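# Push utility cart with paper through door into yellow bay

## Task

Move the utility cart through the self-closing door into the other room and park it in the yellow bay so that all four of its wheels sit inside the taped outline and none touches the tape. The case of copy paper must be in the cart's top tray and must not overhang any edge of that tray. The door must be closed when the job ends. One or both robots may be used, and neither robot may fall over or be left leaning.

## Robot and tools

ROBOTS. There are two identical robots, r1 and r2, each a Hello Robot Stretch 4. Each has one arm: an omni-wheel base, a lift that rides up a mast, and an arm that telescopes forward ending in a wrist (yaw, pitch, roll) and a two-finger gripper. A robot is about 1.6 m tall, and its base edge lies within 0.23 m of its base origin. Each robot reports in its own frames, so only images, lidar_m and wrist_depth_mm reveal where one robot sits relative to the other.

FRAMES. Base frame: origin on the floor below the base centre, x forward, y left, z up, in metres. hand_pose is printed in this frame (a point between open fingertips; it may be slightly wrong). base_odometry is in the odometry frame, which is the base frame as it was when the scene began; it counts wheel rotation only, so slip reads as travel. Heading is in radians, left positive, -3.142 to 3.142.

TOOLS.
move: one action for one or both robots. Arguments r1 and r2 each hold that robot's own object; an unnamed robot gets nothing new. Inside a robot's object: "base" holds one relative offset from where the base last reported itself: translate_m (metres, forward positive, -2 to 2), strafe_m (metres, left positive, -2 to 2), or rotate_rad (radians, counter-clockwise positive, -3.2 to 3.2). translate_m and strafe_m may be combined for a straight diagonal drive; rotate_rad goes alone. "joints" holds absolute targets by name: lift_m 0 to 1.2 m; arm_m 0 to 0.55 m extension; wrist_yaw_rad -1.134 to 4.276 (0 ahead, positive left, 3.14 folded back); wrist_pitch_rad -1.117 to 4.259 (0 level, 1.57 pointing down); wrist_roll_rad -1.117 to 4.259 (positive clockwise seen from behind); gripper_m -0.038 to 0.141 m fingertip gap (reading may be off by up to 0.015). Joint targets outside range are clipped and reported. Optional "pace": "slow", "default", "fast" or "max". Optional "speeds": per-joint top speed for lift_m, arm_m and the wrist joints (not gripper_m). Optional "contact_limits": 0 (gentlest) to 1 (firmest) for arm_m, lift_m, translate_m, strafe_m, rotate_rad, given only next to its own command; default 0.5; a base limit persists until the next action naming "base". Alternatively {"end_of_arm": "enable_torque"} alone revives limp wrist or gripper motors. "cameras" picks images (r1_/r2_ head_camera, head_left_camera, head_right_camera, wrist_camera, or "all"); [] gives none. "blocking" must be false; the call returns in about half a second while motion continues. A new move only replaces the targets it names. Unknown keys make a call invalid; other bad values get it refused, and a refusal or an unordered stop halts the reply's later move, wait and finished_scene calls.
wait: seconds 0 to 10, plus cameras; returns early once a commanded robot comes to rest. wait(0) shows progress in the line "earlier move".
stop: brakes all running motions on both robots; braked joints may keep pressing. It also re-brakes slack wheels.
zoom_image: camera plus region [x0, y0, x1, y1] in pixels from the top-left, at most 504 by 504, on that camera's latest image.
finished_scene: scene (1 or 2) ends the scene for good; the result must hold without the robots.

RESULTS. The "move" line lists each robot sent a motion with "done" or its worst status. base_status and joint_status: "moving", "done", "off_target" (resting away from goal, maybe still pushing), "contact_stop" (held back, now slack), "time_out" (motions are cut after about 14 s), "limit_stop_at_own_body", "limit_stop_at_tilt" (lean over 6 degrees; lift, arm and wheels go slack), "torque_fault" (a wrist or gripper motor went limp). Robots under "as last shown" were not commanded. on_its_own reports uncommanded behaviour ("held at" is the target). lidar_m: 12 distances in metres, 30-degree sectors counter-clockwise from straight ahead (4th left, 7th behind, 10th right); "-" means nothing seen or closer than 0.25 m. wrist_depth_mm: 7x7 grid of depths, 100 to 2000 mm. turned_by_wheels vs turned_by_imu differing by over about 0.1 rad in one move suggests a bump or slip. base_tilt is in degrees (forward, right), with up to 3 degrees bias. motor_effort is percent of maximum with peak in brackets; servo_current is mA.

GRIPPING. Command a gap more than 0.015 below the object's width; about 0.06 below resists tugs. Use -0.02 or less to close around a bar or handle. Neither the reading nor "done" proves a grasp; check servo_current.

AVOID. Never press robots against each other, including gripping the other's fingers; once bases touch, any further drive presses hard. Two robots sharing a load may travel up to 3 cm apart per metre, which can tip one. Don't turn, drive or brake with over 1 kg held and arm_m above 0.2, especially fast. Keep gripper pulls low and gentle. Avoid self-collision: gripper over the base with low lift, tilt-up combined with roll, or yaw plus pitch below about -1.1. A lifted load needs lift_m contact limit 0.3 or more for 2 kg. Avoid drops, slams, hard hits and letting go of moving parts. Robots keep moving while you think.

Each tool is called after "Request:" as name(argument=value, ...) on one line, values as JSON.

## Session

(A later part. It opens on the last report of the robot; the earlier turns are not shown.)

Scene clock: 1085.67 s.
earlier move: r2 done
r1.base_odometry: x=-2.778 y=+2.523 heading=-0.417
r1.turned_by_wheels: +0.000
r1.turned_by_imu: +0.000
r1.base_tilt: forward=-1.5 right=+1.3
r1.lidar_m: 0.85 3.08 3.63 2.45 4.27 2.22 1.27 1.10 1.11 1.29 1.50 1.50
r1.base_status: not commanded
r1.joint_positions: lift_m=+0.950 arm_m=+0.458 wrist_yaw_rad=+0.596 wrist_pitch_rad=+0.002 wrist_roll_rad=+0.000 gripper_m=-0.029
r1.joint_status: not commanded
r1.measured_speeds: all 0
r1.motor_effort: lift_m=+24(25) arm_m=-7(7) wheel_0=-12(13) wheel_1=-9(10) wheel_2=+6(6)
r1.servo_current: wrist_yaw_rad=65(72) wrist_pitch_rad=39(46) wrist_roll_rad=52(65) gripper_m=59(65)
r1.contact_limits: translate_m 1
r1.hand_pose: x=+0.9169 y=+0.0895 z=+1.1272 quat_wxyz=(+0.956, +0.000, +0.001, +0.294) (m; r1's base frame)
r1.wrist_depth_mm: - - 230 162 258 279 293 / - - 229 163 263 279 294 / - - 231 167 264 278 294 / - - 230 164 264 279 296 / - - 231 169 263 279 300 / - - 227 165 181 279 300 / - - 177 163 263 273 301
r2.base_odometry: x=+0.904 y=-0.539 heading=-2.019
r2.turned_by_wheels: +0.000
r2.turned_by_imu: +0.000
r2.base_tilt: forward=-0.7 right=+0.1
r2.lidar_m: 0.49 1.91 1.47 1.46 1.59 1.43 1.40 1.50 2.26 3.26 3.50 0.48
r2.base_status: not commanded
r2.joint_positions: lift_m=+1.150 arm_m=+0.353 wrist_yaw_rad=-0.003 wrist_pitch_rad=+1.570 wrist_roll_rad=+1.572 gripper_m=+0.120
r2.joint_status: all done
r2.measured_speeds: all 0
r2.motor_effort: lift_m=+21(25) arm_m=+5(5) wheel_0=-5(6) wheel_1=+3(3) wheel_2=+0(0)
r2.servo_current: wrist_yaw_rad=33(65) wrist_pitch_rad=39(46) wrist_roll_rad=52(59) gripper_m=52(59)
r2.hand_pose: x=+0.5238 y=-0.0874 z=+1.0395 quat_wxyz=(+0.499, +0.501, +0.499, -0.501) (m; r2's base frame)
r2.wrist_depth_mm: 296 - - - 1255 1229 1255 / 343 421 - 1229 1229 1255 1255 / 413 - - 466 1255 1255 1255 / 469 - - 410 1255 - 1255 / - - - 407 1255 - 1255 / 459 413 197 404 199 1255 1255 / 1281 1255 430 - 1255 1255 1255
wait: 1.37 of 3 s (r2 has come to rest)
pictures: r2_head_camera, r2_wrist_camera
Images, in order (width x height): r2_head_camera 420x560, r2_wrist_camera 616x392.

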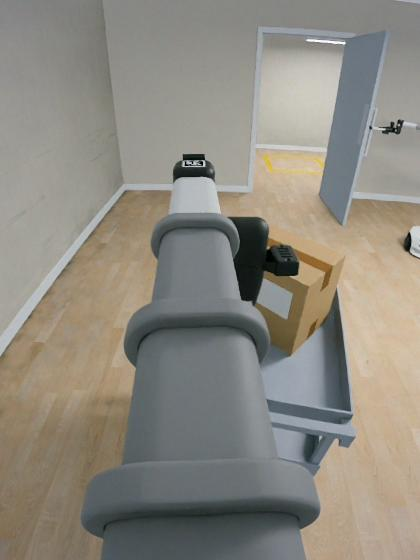

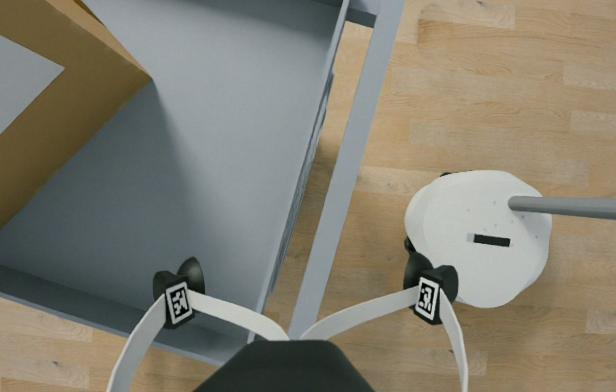

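Request:
move(blocking=false, r2={"base":{"translate_m":-0.15},"joints":{"wrist_roll_rad":0,"gripper_m":0.141}}, cameras=[])

Request:
wait(seconds=2, cameras=[])

Request:
move(blocking=false, r2={"base":{"rotate_rad":-0.28}}, cameras=[])

Request:
wait(seconds=3, cameras=["r2_head_camera","r2_wrist_camera"])

Scene clock: 1098.77 s.
move: r2 moving
r1: as last shown
r1.lidar_m: 0.85 3.10 3.63 2.42 4.25 2.20 1.29 1.11 1.11 1.27 1.51 1.49
r1.motor_effort: lift_m=+25(25) arm_m=-7(7) wheel_0=-12(13) wheel_1=-9(9) wheel_2=+6(6)
r1.servo_current: wrist_yaw_rad=46(59) wrist_pitch_rad=46(52) wrist_roll_rad=46(52) gripper_m=59(59)
r1.contact_limits: translate_m 1
r1.wrist_depth_mm: - - 230 162 260 278 294 / - - 230 164 264 279 294 / - - 230 167 263 281 293 / - - 232 164 264 281 296 / - - 232 169 263 281 300 / - - 227 165 182 282 301 / - - 177 163 263 272 300
r2.base_odometry: x=+0.917 y=-0.511 heading=-2.019
r2.turned_by_wheels: +0.000
r2.turned_by_imu: +0.000
r2.base_tilt: forward=-0.6 right=+0.1
r2.lidar_m: 0.51 1.97 1.45 1.44 1.61 1.41 1.37 1.47 2.20 3.26 3.50 0.51
r2.base_status: translate_m moving
r2.joint_positions: lift_m=+1.150 arm_m=+0.353 wrist_yaw_rad=-0.003 wrist_pitch_rad=+1.570 wrist_roll_rad=+0.981 gripper_m=+0.132
r2.joint_status: wrist_roll_rad moving; gripper_m moving
r2.measured_speeds: translate_m=-0.122 strafe_m=-0.001 rotate_rad=+0.000 lift_m=+0.000 arm_m=+0.000 wrist_yaw_rad=+0.002 wrist_pitch_rad=+0.000 wrist_roll_rad=-1.820
r2.motor_effort: lift_m=+21(21) arm_m=+5(5) wheel_0=-4(10) wheel_1=-7(9) wheel_2=+12(12)
r2.servo_current: wrist_yaw_rad=46(59) wrist_pitch_rad=39(46) wrist_roll_rad=46(104) gripper_m=78(91)
r2.hand_pose: x=+0.5238 y=-0.0874 z=+1.0395 quat_wxyz=(+0.624, +0.334, +0.623, -0.334) (m; r2's base frame)
r2.wrist_depth_mm: 421 442 - - - 1229 1229 / - - - - 1229 430 1255 / 452 - - - 1229 1281 1255 / 1281 455 - 404 1229 1255 1255 / 1281 469 1229 1255 1255 1229 1255 / 1281 1281 218 1281 191 1255 1255 / 1281 1281 1255 - - - 1255
pictures: none
No camera images: "cameras" was empty.

Scene clock: 1100.10 s.
earlier move: r2 done
r1.base_odometry: x=-2.778 y=+2.523 heading=-0.417
r1.turned_by_wheels: +0.000
r1.turned_by_imu: +0.000
r1.base_tilt: forward=-1.5 right=+1.3
r1.lidar_m: 0.86 3.12 3.60 2.47 4.26 2.21 1.27 1.09 1.12 1.27 1.50 1.48
r1.base_status: not commanded
r1.joint_positions: lift_m=+0.950 arm_m=+0.458 wrist_yaw_rad=+0.596 wrist_pitch_rad=+0.002 wrist_roll_rad=+0.000 gripper_m=-0.029
r1.joint_status: not commanded
r1.measured_speeds: all 0
r1.motor_effort: lift_m=+25(25) arm_m=-7(7) wheel_0=-12(13) wheel_1=-9(9) wheel_2=+6(6)
r1.servo_current: wrist_yaw_rad=52(72) wrist_pitch_rad=46(52) wrist_roll_rad=46(65) gripper_m=52(65)
r1.contact_limits: translate_m 1
r1.hand_pose: x=+0.9169 y=+0.0895 z=+1.1272 quat_wxyz=(+0.956, +0.000, +0.001, +0.294) (m; r1's base frame)
r1.wrist_depth_mm: - - 230 162 262 277 293 / - - 230 164 263 278 294 / - - 231 167 263 279 294 / - - 231 164 265 281 294 / - - 232 169 264 281 300 / - - 227 166 182 281 297 / - - 176 162 263 274 301
r2.base_odometry: x=+0.969 y=-0.404 heading=-2.019
r2.turned_by_wheels: +0.000
r2.turned_by_imu: +0.000
r2.base_tilt: forward=-0.6 right=+0.1
r2.lidar_m: 0.62 1.93 1.49 1.45 1.61 1.26 1.27 1.38 2.02 3.25 3.50 0.61
r2.base_status: done
r2.joint_positions: lift_m=+1.150 arm_m=+0.353 wrist_yaw_rad=-0.003 wrist_pitch_rad=+1.570 wrist_roll_rad=+0.002 gripper_m=+0.141
r2.joint_status: all done
r2.measured_speeds: all 0
r2.motor_effort: lift_m=+21(21) arm_m=+5(5) wheel_0=-1(10) wheel_1=-4(9) wheel_2=+3(13)
r2.servo_current: wrist_yaw_rad=39(65) wrist_pitch_rad=39(46) wrist_roll_rad=46(104) gripper_m=46(91)
r2.hand_pose: x=+0.5238 y=-0.0874 z=+1.0396 quat_wxyz=(+0.707, +0.002, +0.707, -0.002) (m; r2's base frame)
r2.wrist_depth_mm: 1229 1255 433 - - - - / 1255 1255 399 413 402 - - / 1281 1229 1229 1042 397 418 413 / 1281 1281 1281 1255 1229 1255 1229 / 1281 1281 1255 1281 1255 1255 1229 / 1308 1281 1281 1281 1281 1229 1255 / 1281 1308 1281 - 1255 1255 1281
wait: 1.33 of 2 s (r2 has come to rest)
pictures: none
No camera images: "cameras" was empty.

Scene clock: 1100.60 s.
move: r2 moving
r1: as last shown
r1.lidar_m: 0.86 3.08 3.62 2.48 4.27 2.19 1.27 1.10 1.11 1.29 1.52 1.49
r1.motor_effort: lift_m=+25(25) arm_m=-7(7) wheel_0=-12(13) wheel_1=-9(10) wheel_2=+6(6)
r1.servo_current: wrist_yaw_rad=52(59) wrist_pitch_rad=39(46) wrist_roll_rad=46(65) gripper_m=52(59)
r1.contact_limits: translate_m 1
r1.wrist_depth_mm: - - 229 162 259 278 293 / - - 231 163 263 278 294 / - - 231 167 263 279 293 / - - 231 164 263 279 296 / - - 232 169 264 281 300 / - - 226 165 182 282 300 / - - 177 163 264 274 298
r2.base_odometry: x=+0.969 y=-0.404 heading=-2.163
r2.turned_by_wheels: -0.144
r2.turned_by_imu: -0.139
r2.base_tilt: forward=-0.7 right=+0.1
r2.lidar_m: 0.61 2.25 1.56 1.44 1.53 1.33 1.26 1.30 1.73 3.26 3.35 0.62
r2.base_status: rotate_rad moving
r2.joint_positions: lift_m=+1.150 arm_m=+0.353 wrist_yaw_rad=-0.003 wrist_pitch_rad=+1.570 wrist_roll_rad=+0.002 gripper_m=+0.141
r2.joint_status: not commanded
r2.measured_speeds: translate_m=+0.002 strafe_m=+0.000 rotate_rad=-0.547 lift_m=+0.000 arm_m=+0.000 wrist_yaw_rad=+0.000 wrist_pitch_rad=+0.000 wrist_roll_rad=+0.000
r2.motor_effort: lift_m=+21(21) arm_m=+5(5) wheel_0=+5(12) wheel_1=+7(9) wheel_2=+8(10)
r2.servo_current: wrist_yaw_rad=46(52) wrist_pitch_rad=33(46) wrist_roll_rad=39(59) gripper_m=46(52)
r2.hand_pose: x=+0.5238 y=-0.0874 z=+1.0396 quat_wxyz=(+0.707, +0.002, +0.707, -0.002) (m; r2's base frame)
r2.wrist_depth_mm: 1229 455 - - - - 1205 / 1255 404 410 415 415 407 1205 / 1255 1255 1255 404 397 415 1205 / 1308 1281 1255 1255 1229 1255 1255 / 1308 1281 1255 1308 1229 1255 1255 / 1281 1255 1281 1281 1281 1255 1229 / 1281 1281 1281 - 1281 1281 1281
pictures: none
No camera images: "cameras" was empty.

Scene clock: 1101.37 s.
earlier move: r2 done
r1.base_odometry: x=-2.778 y=+2.523 heading=-0.417
r1.turned_by_wheels: +0.000
r1.turned_by_imu: +0.000
r1.base_tilt: forward=-1.5 right=+1.3
r1.lidar_m: 0.84 3.10 3.65 2.47 4.27 2.23 1.28 1.10 1.09 1.30 1.49 1.51
r1.base_status: not commanded
r1.joint_positions: lift_m=+0.950 arm_m=+0.458 wrist_yaw_rad=+0.596 wrist_pitch_rad=+0.002 wrist_roll_rad=+0.000 gripper_m=-0.029
r1.joint_status: not commanded
r1.measured_speeds: all 0
r1.motor_effort: lift_m=+25(25) arm_m=-7(7) wheel_0=-13(13) wheel_1=-9(10) wheel_2=+6(6)
r1.servo_current: wrist_yaw_rad=52(59) wrist_pitch_rad=39(52) wrist_roll_rad=46(65) gripper_m=52(59)
r1.contact_limits: translate_m 1
r1.hand_pose: x=+0.9169 y=+0.0895 z=+1.1272 quat_wxyz=(+0.956, +0.000, +0.001, +0.294) (m; r1's base frame)
r1.wrist_depth_mm: - - 229 162 259 278 296 / - - 230 163 263 278 296 / - - 230 167 263 279 296 / - - 230 164 264 279 296 / - - 232 169 265 278 298 / - - 226 165 182 282 300 / - - 176 163 264 273 301
r2.base_odometry: x=+0.969 y=-0.404 heading=-2.298
r2.turned_by_wheels: -0.135
r2.turned_by_imu: -0.132
r2.base_tilt: forward=-0.7 right=+0.0
r2.lidar_m: 0.62 0.65 1.66 1.48 1.49 1.42 1.26 1.28 1.54 3.01 3.29 0.64
r2.base_status: done
r2.joint_positions: lift_m=+1.150 arm_m=+0.353 wrist_yaw_rad=-0.003 wrist_pitch_rad=+1.570 wrist_roll_rad=+0.002 gripper_m=+0.141
r2.joint_status: not commanded
r2.measured_speeds: all 0
r2.motor_effort: lift_m=+21(21) arm_m=+5(5) wheel_0=+3(12) wheel_1=+5(9) wheel_2=+6(10)
r2.servo_current: wrist_yaw_rad=52(52) wrist_pitch_rad=33(46) wrist_roll_rad=33(59) gripper_m=52(59)
r2.hand_pose: x=+0.5238 y=-0.0874 z=+1.0396 quat_wxyz=(+0.707, +0.002, +0.707, -0.002) (m; r2's base frame)
r2.wrist_depth_mm: 449 - - - 449 1229 1205 / 439 449 455 459 452 1255 1229 / 449 413 424 1008 1255 1255 1205 / 1255 1255 1255 1255 1255 1229 1229 / 1281 1281 1255 1281 1255 1229 1229 / 1308 1308 1255 1281 1281 1255 1281 / 1308 1281 1281 - 1281 1255 1281
wait: 0.77 of 3 s (r2 has come to rest)
pictures: r2_head_camera, r2_wrist_camera
Images, in order (width x height): r2_head_camera 420x560, r2_wrist_camera 616x392.

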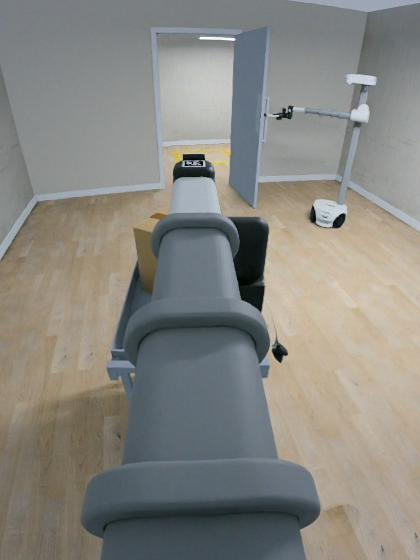

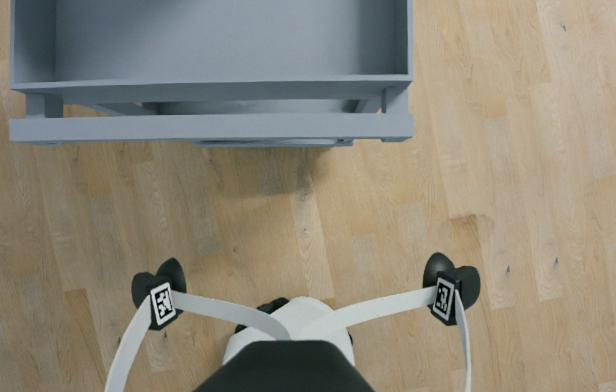

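Request:
move(blocking=false, r2={"base":{"strafe_m":0.08},"joints":{"lift_m":0.94}}, cameras=[])

Request:
wait(seconds=3, cameras=["r2_wrist_camera","r2_head_camera"])

Scene clock: 1109.00 s.
move: r2 moving
r1: as last shown
r1.lidar_m: 0.85 3.13 3.64 2.48 4.26 2.20 1.27 1.09 1.12 1.27 1.51 1.50
r1.motor_effort: lift_m=+25(25) arm_m=-7(7) wheel_0=-12(13) wheel_1=-9(10) wheel_2=+6(6)
r1.servo_current: wrist_yaw_rad=72(72) wrist_pitch_rad=46(52) wrist_roll_rad=46(65) gripper_m=52(65)
r1.contact_limits: translate_m 1
r1.wrist_depth_mm: - - 230 162 259 277 293 / - - 230 164 264 279 294 / - - 231 167 262 278 297 / - - 231 164 263 279 294 / - - 232 168 262 281 300 / - - 227 165 182 282 300 / - - 176 163 264 276 301
r2.base_odometry: x=+0.996 y=-0.428 heading=-2.298
r2.turned_by_wheels: +0.000
r2.turned_by_imu: +0.001
r2.base_tilt: forward=-0.6 right=+0.1
r2.lidar_m: 0.60 0.65 1.59 1.44 1.47 1.37 1.25 1.27 1.57 2.99 3.32 0.65
r2.base_status: strafe_m moving
r2.joint_positions: lift_m=+1.112 arm_m=+0.353 wrist_yaw_rad=-0.003 wrist_pitch_rad=+1.570 wrist_roll_rad=+0.002 gripper_m=+0.141
r2.joint_status: lift_m moving
r2.measured_speeds: translate_m=+0.000 strafe_m=+0.140 rotate_rad=-0.002 lift_m=-0.146 arm_m=+0.000 wrist_yaw_rad=+0.000 wrist_pitch_rad=+0.000 wrist_roll_rad=+0.000
r2.motor_effort: lift_m=+14(20) arm_m=+5(5) wheel_0=-13(13) wheel_1=+10(13) wheel_2=+0(4)
r2.servo_current: wrist_yaw_rad=46(65) wrist_pitch_rad=39(46) wrist_roll_rad=52(59) gripper_m=46(59)
r2.hand_pose: x=+0.5238 y=-0.0874 z=+1.0022 quat_wxyz=(+0.707, +0.002, +0.707, -0.002) (m; r2's base frame)
r2.wrist_depth_mm: 410 - - - - 1205 1160 / 399 399 404 410 387 1205 1182 / 1255 1255 1255 1205 1229 1182 1182 / 1255 1229 1229 1205 1205 1205 1205 / 1255 1255 1205 1229 1229 1229 1205 / 1281 1229 1229 1229 1229 1205 1229 / 1281 1255 1255 - 1229 1229 1182
pictures: none
No camera images: "cameras" was empty.

Scene clock: 1110.47 s.
earlier move: r2 done
r1.base_odometry: x=-2.778 y=+2.523 heading=-0.417
r1.turned_by_wheels: +0.000
r1.turned_by_imu: +0.000
r1.base_tilt: forward=-1.5 right=+1.3
r1.lidar_m: 0.86 3.10 3.64 2.43 4.26 2.19 1.27 1.11 1.11 1.27 1.51 1.48
r1.base_status: not commanded
r1.joint_positions: lift_m=+0.950 arm_m=+0.458 wrist_yaw_rad=+0.596 wrist_pitch_rad=+0.002 wrist_roll_rad=+0.000 gripper_m=-0.029
r1.joint_status: not commanded
r1.measured_speeds: all 0
r1.motor_effort: lift_m=+25(25) arm_m=-7(7) wheel_0=-13(13) wheel_1=-9(10) wheel_2=+6(6)
r1.servo_current: wrist_yaw_rad=52(72) wrist_pitch_rad=33(52) wrist_roll_rad=39(65) gripper_m=52(65)
r1.contact_limits: translate_m 1
r1.hand_pose: x=+0.9169 y=+0.0895 z=+1.1272 quat_wxyz=(+0.956, +0.000, +0.001, +0.294) (m; r1's base frame)
r1.wrist_depth_mm: - - 229 162 259 278 294 / - - 231 163 263 278 294 / - - 231 167 263 279 296 / - - 231 164 264 279 294 / - - 232 169 265 279 300 / - - 227 165 182 282 297 / - - 177 163 263 274 301
r2.base_odometry: x=+1.028 y=-0.457 heading=-2.298
r2.turned_by_wheels: +0.000
r2.turned_by_imu: +0.000
r2.base_tilt: forward=-0.7 right=+0.1
r2.lidar_m: 0.63 2.46 1.54 1.39 1.44 1.39 1.26 1.29 1.58 3.05 3.35 0.66
r2.base_status: done
r2.joint_positions: lift_m=+0.940 arm_m=+0.353 wrist_yaw_rad=-0.003 wrist_pitch_rad=+1.570 wrist_roll_rad=+0.002 gripper_m=+0.141
r2.joint_status: all done
r2.measured_speeds: all 0
r2.motor_effort: lift_m=+14(20) arm_m=+5(5) wheel_0=-2(13) wheel_1=+1(13) wheel_2=+0(4)
r2.servo_current: wrist_yaw_rad=39(65) wrist_pitch_rad=46(46) wrist_roll_rad=52(59) gripper_m=52(59)
r2.hand_pose: x=+0.5238 y=-0.0874 z=+0.8301 quat_wxyz=(+0.707, +0.002, +0.707, -0.002) (m; r2's base frame)
r2.wrist_depth_mm: 233 237 226 188 224 186 185 / 192 191 190 188 187 186 204 / 1060 1060 1042 1042 1025 1025 1025 / 1078 1060 1042 1042 1060 1042 1025 / 1098 1060 1078 1042 1060 1025 1025 / 1078 1078 1060 1060 1042 1042 1025 / 1078 1078 1078 - 1078 1060 1060
wait: 1.47 of 3 s (r2 has come to rest)
pictures: r2_head_camera, r2_wrist_camera
Images, in order (width x height): r2_head_camera 420x560, r2_wrist_camera 616x392.

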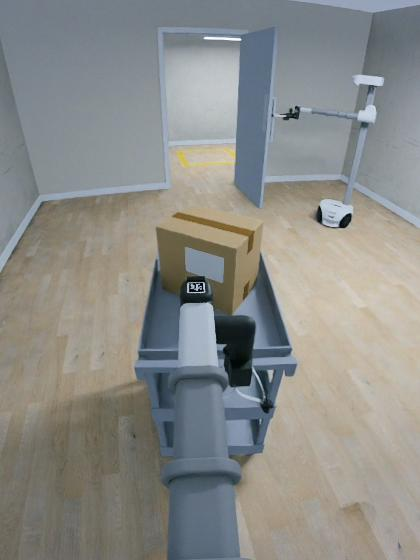

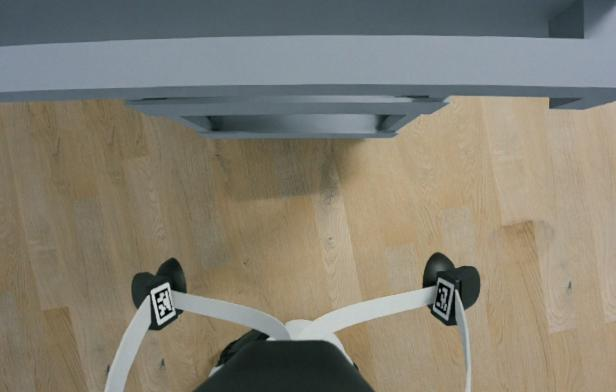

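Request:
move(blocking=false, r2={"base":{"translate_m":0.3},"pace":"slow"}, cameras=[])

Request:
wait(seconds=5, cameras=["r2_wrist_camera","r2_head_camera"])

Scene clock: 1114.23 s.
move: r2 moving
r1: as last shown
r1.lidar_m: 0.84 3.10 3.63 2.46 4.27 2.19 1.26 1.10 1.10 1.30 1.51 1.49
r1.motor_effort: lift_m=+24(25) arm_m=-7(7) wheel_0=-12(13) wheel_1=-9(9) wheel_2=+6(6)
r1.servo_current: wrist_yaw_rad=46(52) wrist_pitch_rad=39(46) wrist_roll_rad=46(52) gripper_m=52(59)
r1.contact_limits: translate_m 1
r1.wrist_depth_mm: - - 229 162 259 279 294 / - - 230 164 263 278 294 / - - 232 167 264 278 294 / - - 231 163 263 279 296 / - - 231 169 265 282 298 / - - 227 165 182 281 300 / - - 176 163 263 272 301
r2.base_odometry: x=+1.020 y=-0.466 heading=-2.298
r2.turned_by_wheels: +0.000
r2.turned_by_imu: +0.001
r2.base_tilt: forward=-0.7 right=+0.0
r2.lidar_m: 0.61 2.49 1.52 1.40 1.43 1.41 1.27 1.28 1.60 3.01 3.34 0.63
r2.base_status: translate_m moving
r2.joint_positions: lift_m=+0.940 arm_m=+0.353 wrist_yaw_rad=-0.003 wrist_pitch_rad=+1.570 wrist_roll_rad=+0.002 gripper_m=+0.141
r2.joint_status: not commanded
r2.measured_speeds: translate_m=+0.049 strafe_m=+0.000 rotate_rad=+0.003 lift_m=+0.000 arm_m=+0.000 wrist_yaw_rad=+0.000 wrist_pitch_rad=+0.000 wrist_roll_rad=+0.000
r2.motor_effort: lift_m=+14(14) arm_m=+5(5) wheel_0=+5(8) wheel_1=+6(7) wheel_2=-8(10)
r2.servo_current: wrist_yaw_rad=39(52) wrist_pitch_rad=39(46) wrist_roll_rad=46(59) gripper_m=52(59)
r2.hand_pose: x=+0.5238 y=-0.0874 z=+0.8301 quat_wxyz=(+0.707, +0.002, +0.707, -0.002) (m; r2's base frame)
r2.wrist_depth_mm: 227 232 234 220 218 231 228 / 193 191 190 188 187 186 185 / 1078 1060 1060 1042 1025 1042 1042 / 1060 1060 1042 1042 1042 1025 1025 / 1078 1078 1060 1042 1042 1025 1025 / 1098 1078 1078 1060 1060 1025 1025 / 1078 1078 1060 - 1060 1042 1042
pictures: none
No camera images: "cameras" was empty.

Scene clock: 1118.03 s.
earlier move: r2 done
r1.base_odometry: x=-2.778 y=+2.523 heading=-0.417
r1.turned_by_wheels: +0.000
r1.turned_by_imu: +0.000
r1.base_tilt: forward=-1.5 right=+1.3
r1.lidar_m: 0.86 3.11 3.63 2.34 4.27 2.18 1.25 1.11 1.08 1.27 1.50 1.51
r1.base_status: not commanded
r1.joint_positions: lift_m=+0.950 arm_m=+0.458 wrist_yaw_rad=+0.596 wrist_pitch_rad=+0.002 wrist_roll_rad=+0.000 gripper_m=-0.029
r1.joint_status: not commanded
r1.measured_speeds: all 0
r1.motor_effort: lift_m=+24(25) arm_m=-7(7) wheel_0=-13(13) wheel_1=-9(10) wheel_2=+6(6)
r1.servo_current: wrist_yaw_rad=46(72) wrist_pitch_rad=46(52) wrist_roll_rad=65(65) gripper_m=59(65)
r1.contact_limits: translate_m 1
r1.hand_pose: x=+0.9169 y=+0.0895 z=+1.1272 quat_wxyz=(+0.956, +0.000, +0.001, +0.294) (m; r1's base frame)
r1.wrist_depth_mm: - - 229 162 259 277 294 / - - 230 163 263 278 294 / - - 231 167 263 278 294 / - - 231 164 264 278 296 / - - 231 169 263 279 298 / - - 227 165 182 282 298 / - - 177 163 264 274 301
r2.base_odometry: x=+0.829 y=-0.681 heading=-2.298
r2.turned_by_wheels: +0.000
r2.turned_by_imu: +0.001
r2.base_tilt: forward=-0.6 right=+0.0
r2.lidar_m: 0.52 0.55 1.62 1.45 1.45 1.78 1.57 1.57 1.96 3.27 3.28 0.62
r2.base_status: done
r2.joint_positions: lift_m=+0.940 arm_m=+0.353 wrist_yaw_rad=-0.003 wrist_pitch_rad=+1.575 wrist_roll_rad=+0.002 gripper_m=+0.141
r2.joint_status: not commanded
r2.measured_speeds: all 0
r2.motor_effort: lift_m=+15(15) arm_m=+5(5) wheel_0=+5(11) wheel_1=+4(9) wheel_2=-5(16)
r2.servo_current: wrist_yaw_rad=39(65) wrist_pitch_rad=52(59) wrist_roll_rad=46(65) gripper_m=46(59)
r2.hand_pose: x=+0.5223 y=-0.0874 z=+0.8301 quat_wxyz=(+0.706, +0.002, +0.709, -0.002) (m; r2's base frame)
r2.wrist_depth_mm: - - - - - - 233 / - - - - - - 236 / - - - - 189 214 224 / 1078 1060 1042 1060 1042 1025 211 / 195 193 192 191 190 189 189 / 1078 1078 1078 1060 1060 1060 1042 / 1078 1078 1078 - 1060 1060 1078
wait: 3.80 of 5 s (r2 has come to rest)
pictures: r2_head_camera, r2_wrist_camera
Images, in order (width x height): r2_head_camera 420x560, r2_wrist_camera 616x392.

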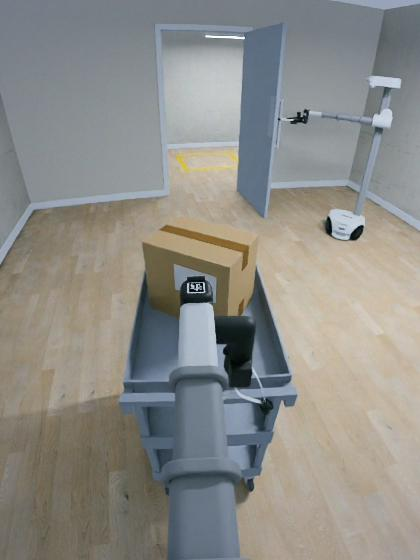

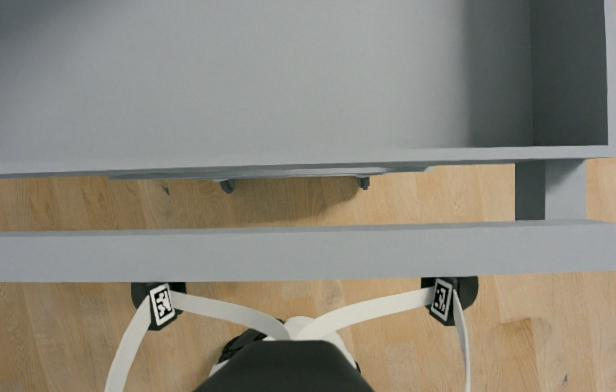

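Request:
move(blocking=false, r2={"base":{"translate_m":0.5},"pace":"slow"}, cameras=[])

Request:
wait(seconds=7, cameras=["r2_wrist_camera","r2_head_camera"])

Scene clock: 1124.73 s.
move: r2 moving
r1: as last shown
r1.lidar_m: 0.87 3.13 3.62 2.33 4.28 2.22 1.26 1.11 1.12 1.32 1.51 1.47
r1.motor_effort: lift_m=+24(25) arm_m=-7(7) wheel_0=-13(13) wheel_1=-9(9) wheel_2=+6(6)
r1.servo_current: wrist_yaw_rad=46(65) wrist_pitch_rad=39(46) wrist_roll_rad=59(65) gripper_m=52(65)
r1.contact_limits: translate_m 1
r1.wrist_depth_mm: - - 230 162 259 278 293 / - - 230 164 263 279 291 / - - 232 167 263 281 297 / - - 232 164 264 279 297 / - - 231 169 265 281 298 / - - 227 164 182 281 301 / - - 176 163 264 273 301
r2.base_odometry: x=+0.821 y=-0.690 heading=-2.297
r2.turned_by_wheels: +0.000
r2.turned_by_imu: +0.001
r2.base_tilt: forward=-0.7 right=+0.1
r2.lidar_m: 0.52 0.55 1.63 1.44 1.42 1.76 1.56 1.57 1.98 3.28 3.29 0.58
r2.base_status: translate_m moving
r2.joint_positions: lift_m=+0.940 arm_m=+0.353 wrist_yaw_rad=-0.003 wrist_pitch_rad=+1.575 wrist_roll_rad=+0.002 gripper_m=+0.141
r2.joint_status: not commanded
r2.measured_speeds: translate_m=+0.050 strafe_m=+0.000 rotate_rad=+0.002 lift_m=+0.000 arm_m=+0.000 wrist_yaw_rad=+0.000 wrist_pitch_rad=+0.000 wrist_roll_rad=+0.000
r2.motor_effort: lift_m=+15(15) arm_m=+5(5) wheel_0=+8(10) wheel_1=+7(9) wheel_2=-12(13)
r2.servo_current: wrist_yaw_rad=52(59) wrist_pitch_rad=46(52) wrist_roll_rad=46(59) gripper_m=52(52)
r2.hand_pose: x=+0.5223 y=-0.0874 z=+0.8301 quat_wxyz=(+0.706, +0.002, +0.709, -0.002) (m; r2's base frame)
r2.wrist_depth_mm: - - - - - - 230 / - - - - - - 234 / - - - - 187 202 223 / 1078 1042 1042 1060 1025 1042 211 / 195 193 192 191 189 188 187 / 1078 1078 1060 1060 1060 1060 1025 / 1098 1098 1098 - 1060 1042 1060
pictures: none
No camera images: "cameras" was empty.

Scene clock: 1130.50 s.
earlier move: r2 done
r1.base_odometry: x=-2.778 y=+2.523 heading=-0.417
r1.turned_by_wheels: +0.000
r1.turned_by_imu: +0.000
r1.base_tilt: forward=-1.5 right=+1.3
r1.lidar_m: 0.85 3.11 2.09 2.07 4.27 2.19 1.27 1.11 1.11 1.30 1.52 1.48
r1.base_status: not commanded
r1.joint_positions: lift_m=+0.950 arm_m=+0.458 wrist_yaw_rad=+0.596 wrist_pitch_rad=+0.002 wrist_roll_rad=+0.000 gripper_m=-0.029
r1.joint_status: not commanded
r1.measured_speeds: all 0
r1.motor_effort: lift_m=+25(25) arm_m=-7(7) wheel_0=-12(13) wheel_1=-9(10) wheel_2=+6(6)
r1.servo_current: wrist_yaw_rad=65(78) wrist_pitch_rad=39(52) wrist_roll_rad=72(72) gripper_m=59(65)
r1.contact_limits: translate_m 1
r1.hand_pose: x=+0.9169 y=+0.0895 z=+1.1272 quat_wxyz=(+0.956, +0.000, +0.001, +0.294) (m; r1's base frame)
r1.wrist_depth_mm: - - 229 162 260 278 293 / - - 231 163 263 277 294 / - - 231 167 263 278 294 / - - 232 165 264 279 296 / - - 231 169 265 279 298 / - - 227 165 182 282 298 / - - 177 163 263 274 301
r2.base_odometry: x=+0.497 y=-1.054 heading=-2.297
r2.turned_by_wheels: +0.000
r2.turned_by_imu: +0.002
r2.base_tilt: forward=-0.6 right=+0.1
r2.lidar_m: 0.53 0.50 1.75 1.49 1.54 1.92 2.04 2.08 2.53 3.19 3.22 0.63
r2.base_status: done
r2.joint_positions: lift_m=+0.940 arm_m=+0.353 wrist_yaw_rad=-0.003 wrist_pitch_rad=+1.574 wrist_roll_rad=+0.000 gripper_m=+0.141
r2.joint_status: not commanded
r2.measured_speeds: all 0
r2.motor_effort: lift_m=+14(15) arm_m=+5(5) wheel_0=+6(13) wheel_1=+5(9) wheel_2=-6(13)
r2.servo_current: wrist_yaw_rad=46(59) wrist_pitch_rad=39(59) wrist_roll_rad=52(65) gripper_m=52(59)
r2.hand_pose: x=+0.5226 y=-0.0874 z=+0.8301 quat_wxyz=(+0.706, +0.001, +0.708, -0.001) (m; r2's base frame)
r2.wrist_depth_mm: - - - - - 216 991 / - - - - 205 209 1008 / - 191 200 242 1042 187 185 / 245 521 517 190 189 1042 1025 / 1078 194 193 1060 1042 1042 1042 / 1078 219 1042 1042 1042 1042 1060 / 1118 1098 1078 - 1078 1042 1042
wait: 5.77 of 7 s (r2 has come to rest)
pictures: r2_head_camera, r2_wrist_camera
Images, in order (width x height): r2_head_camera 420x560, r2_wrist_camera 616x392.

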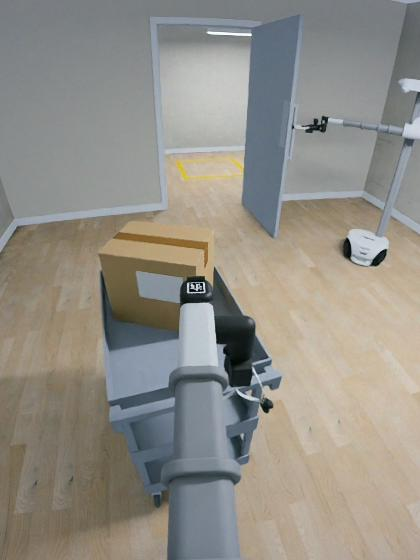

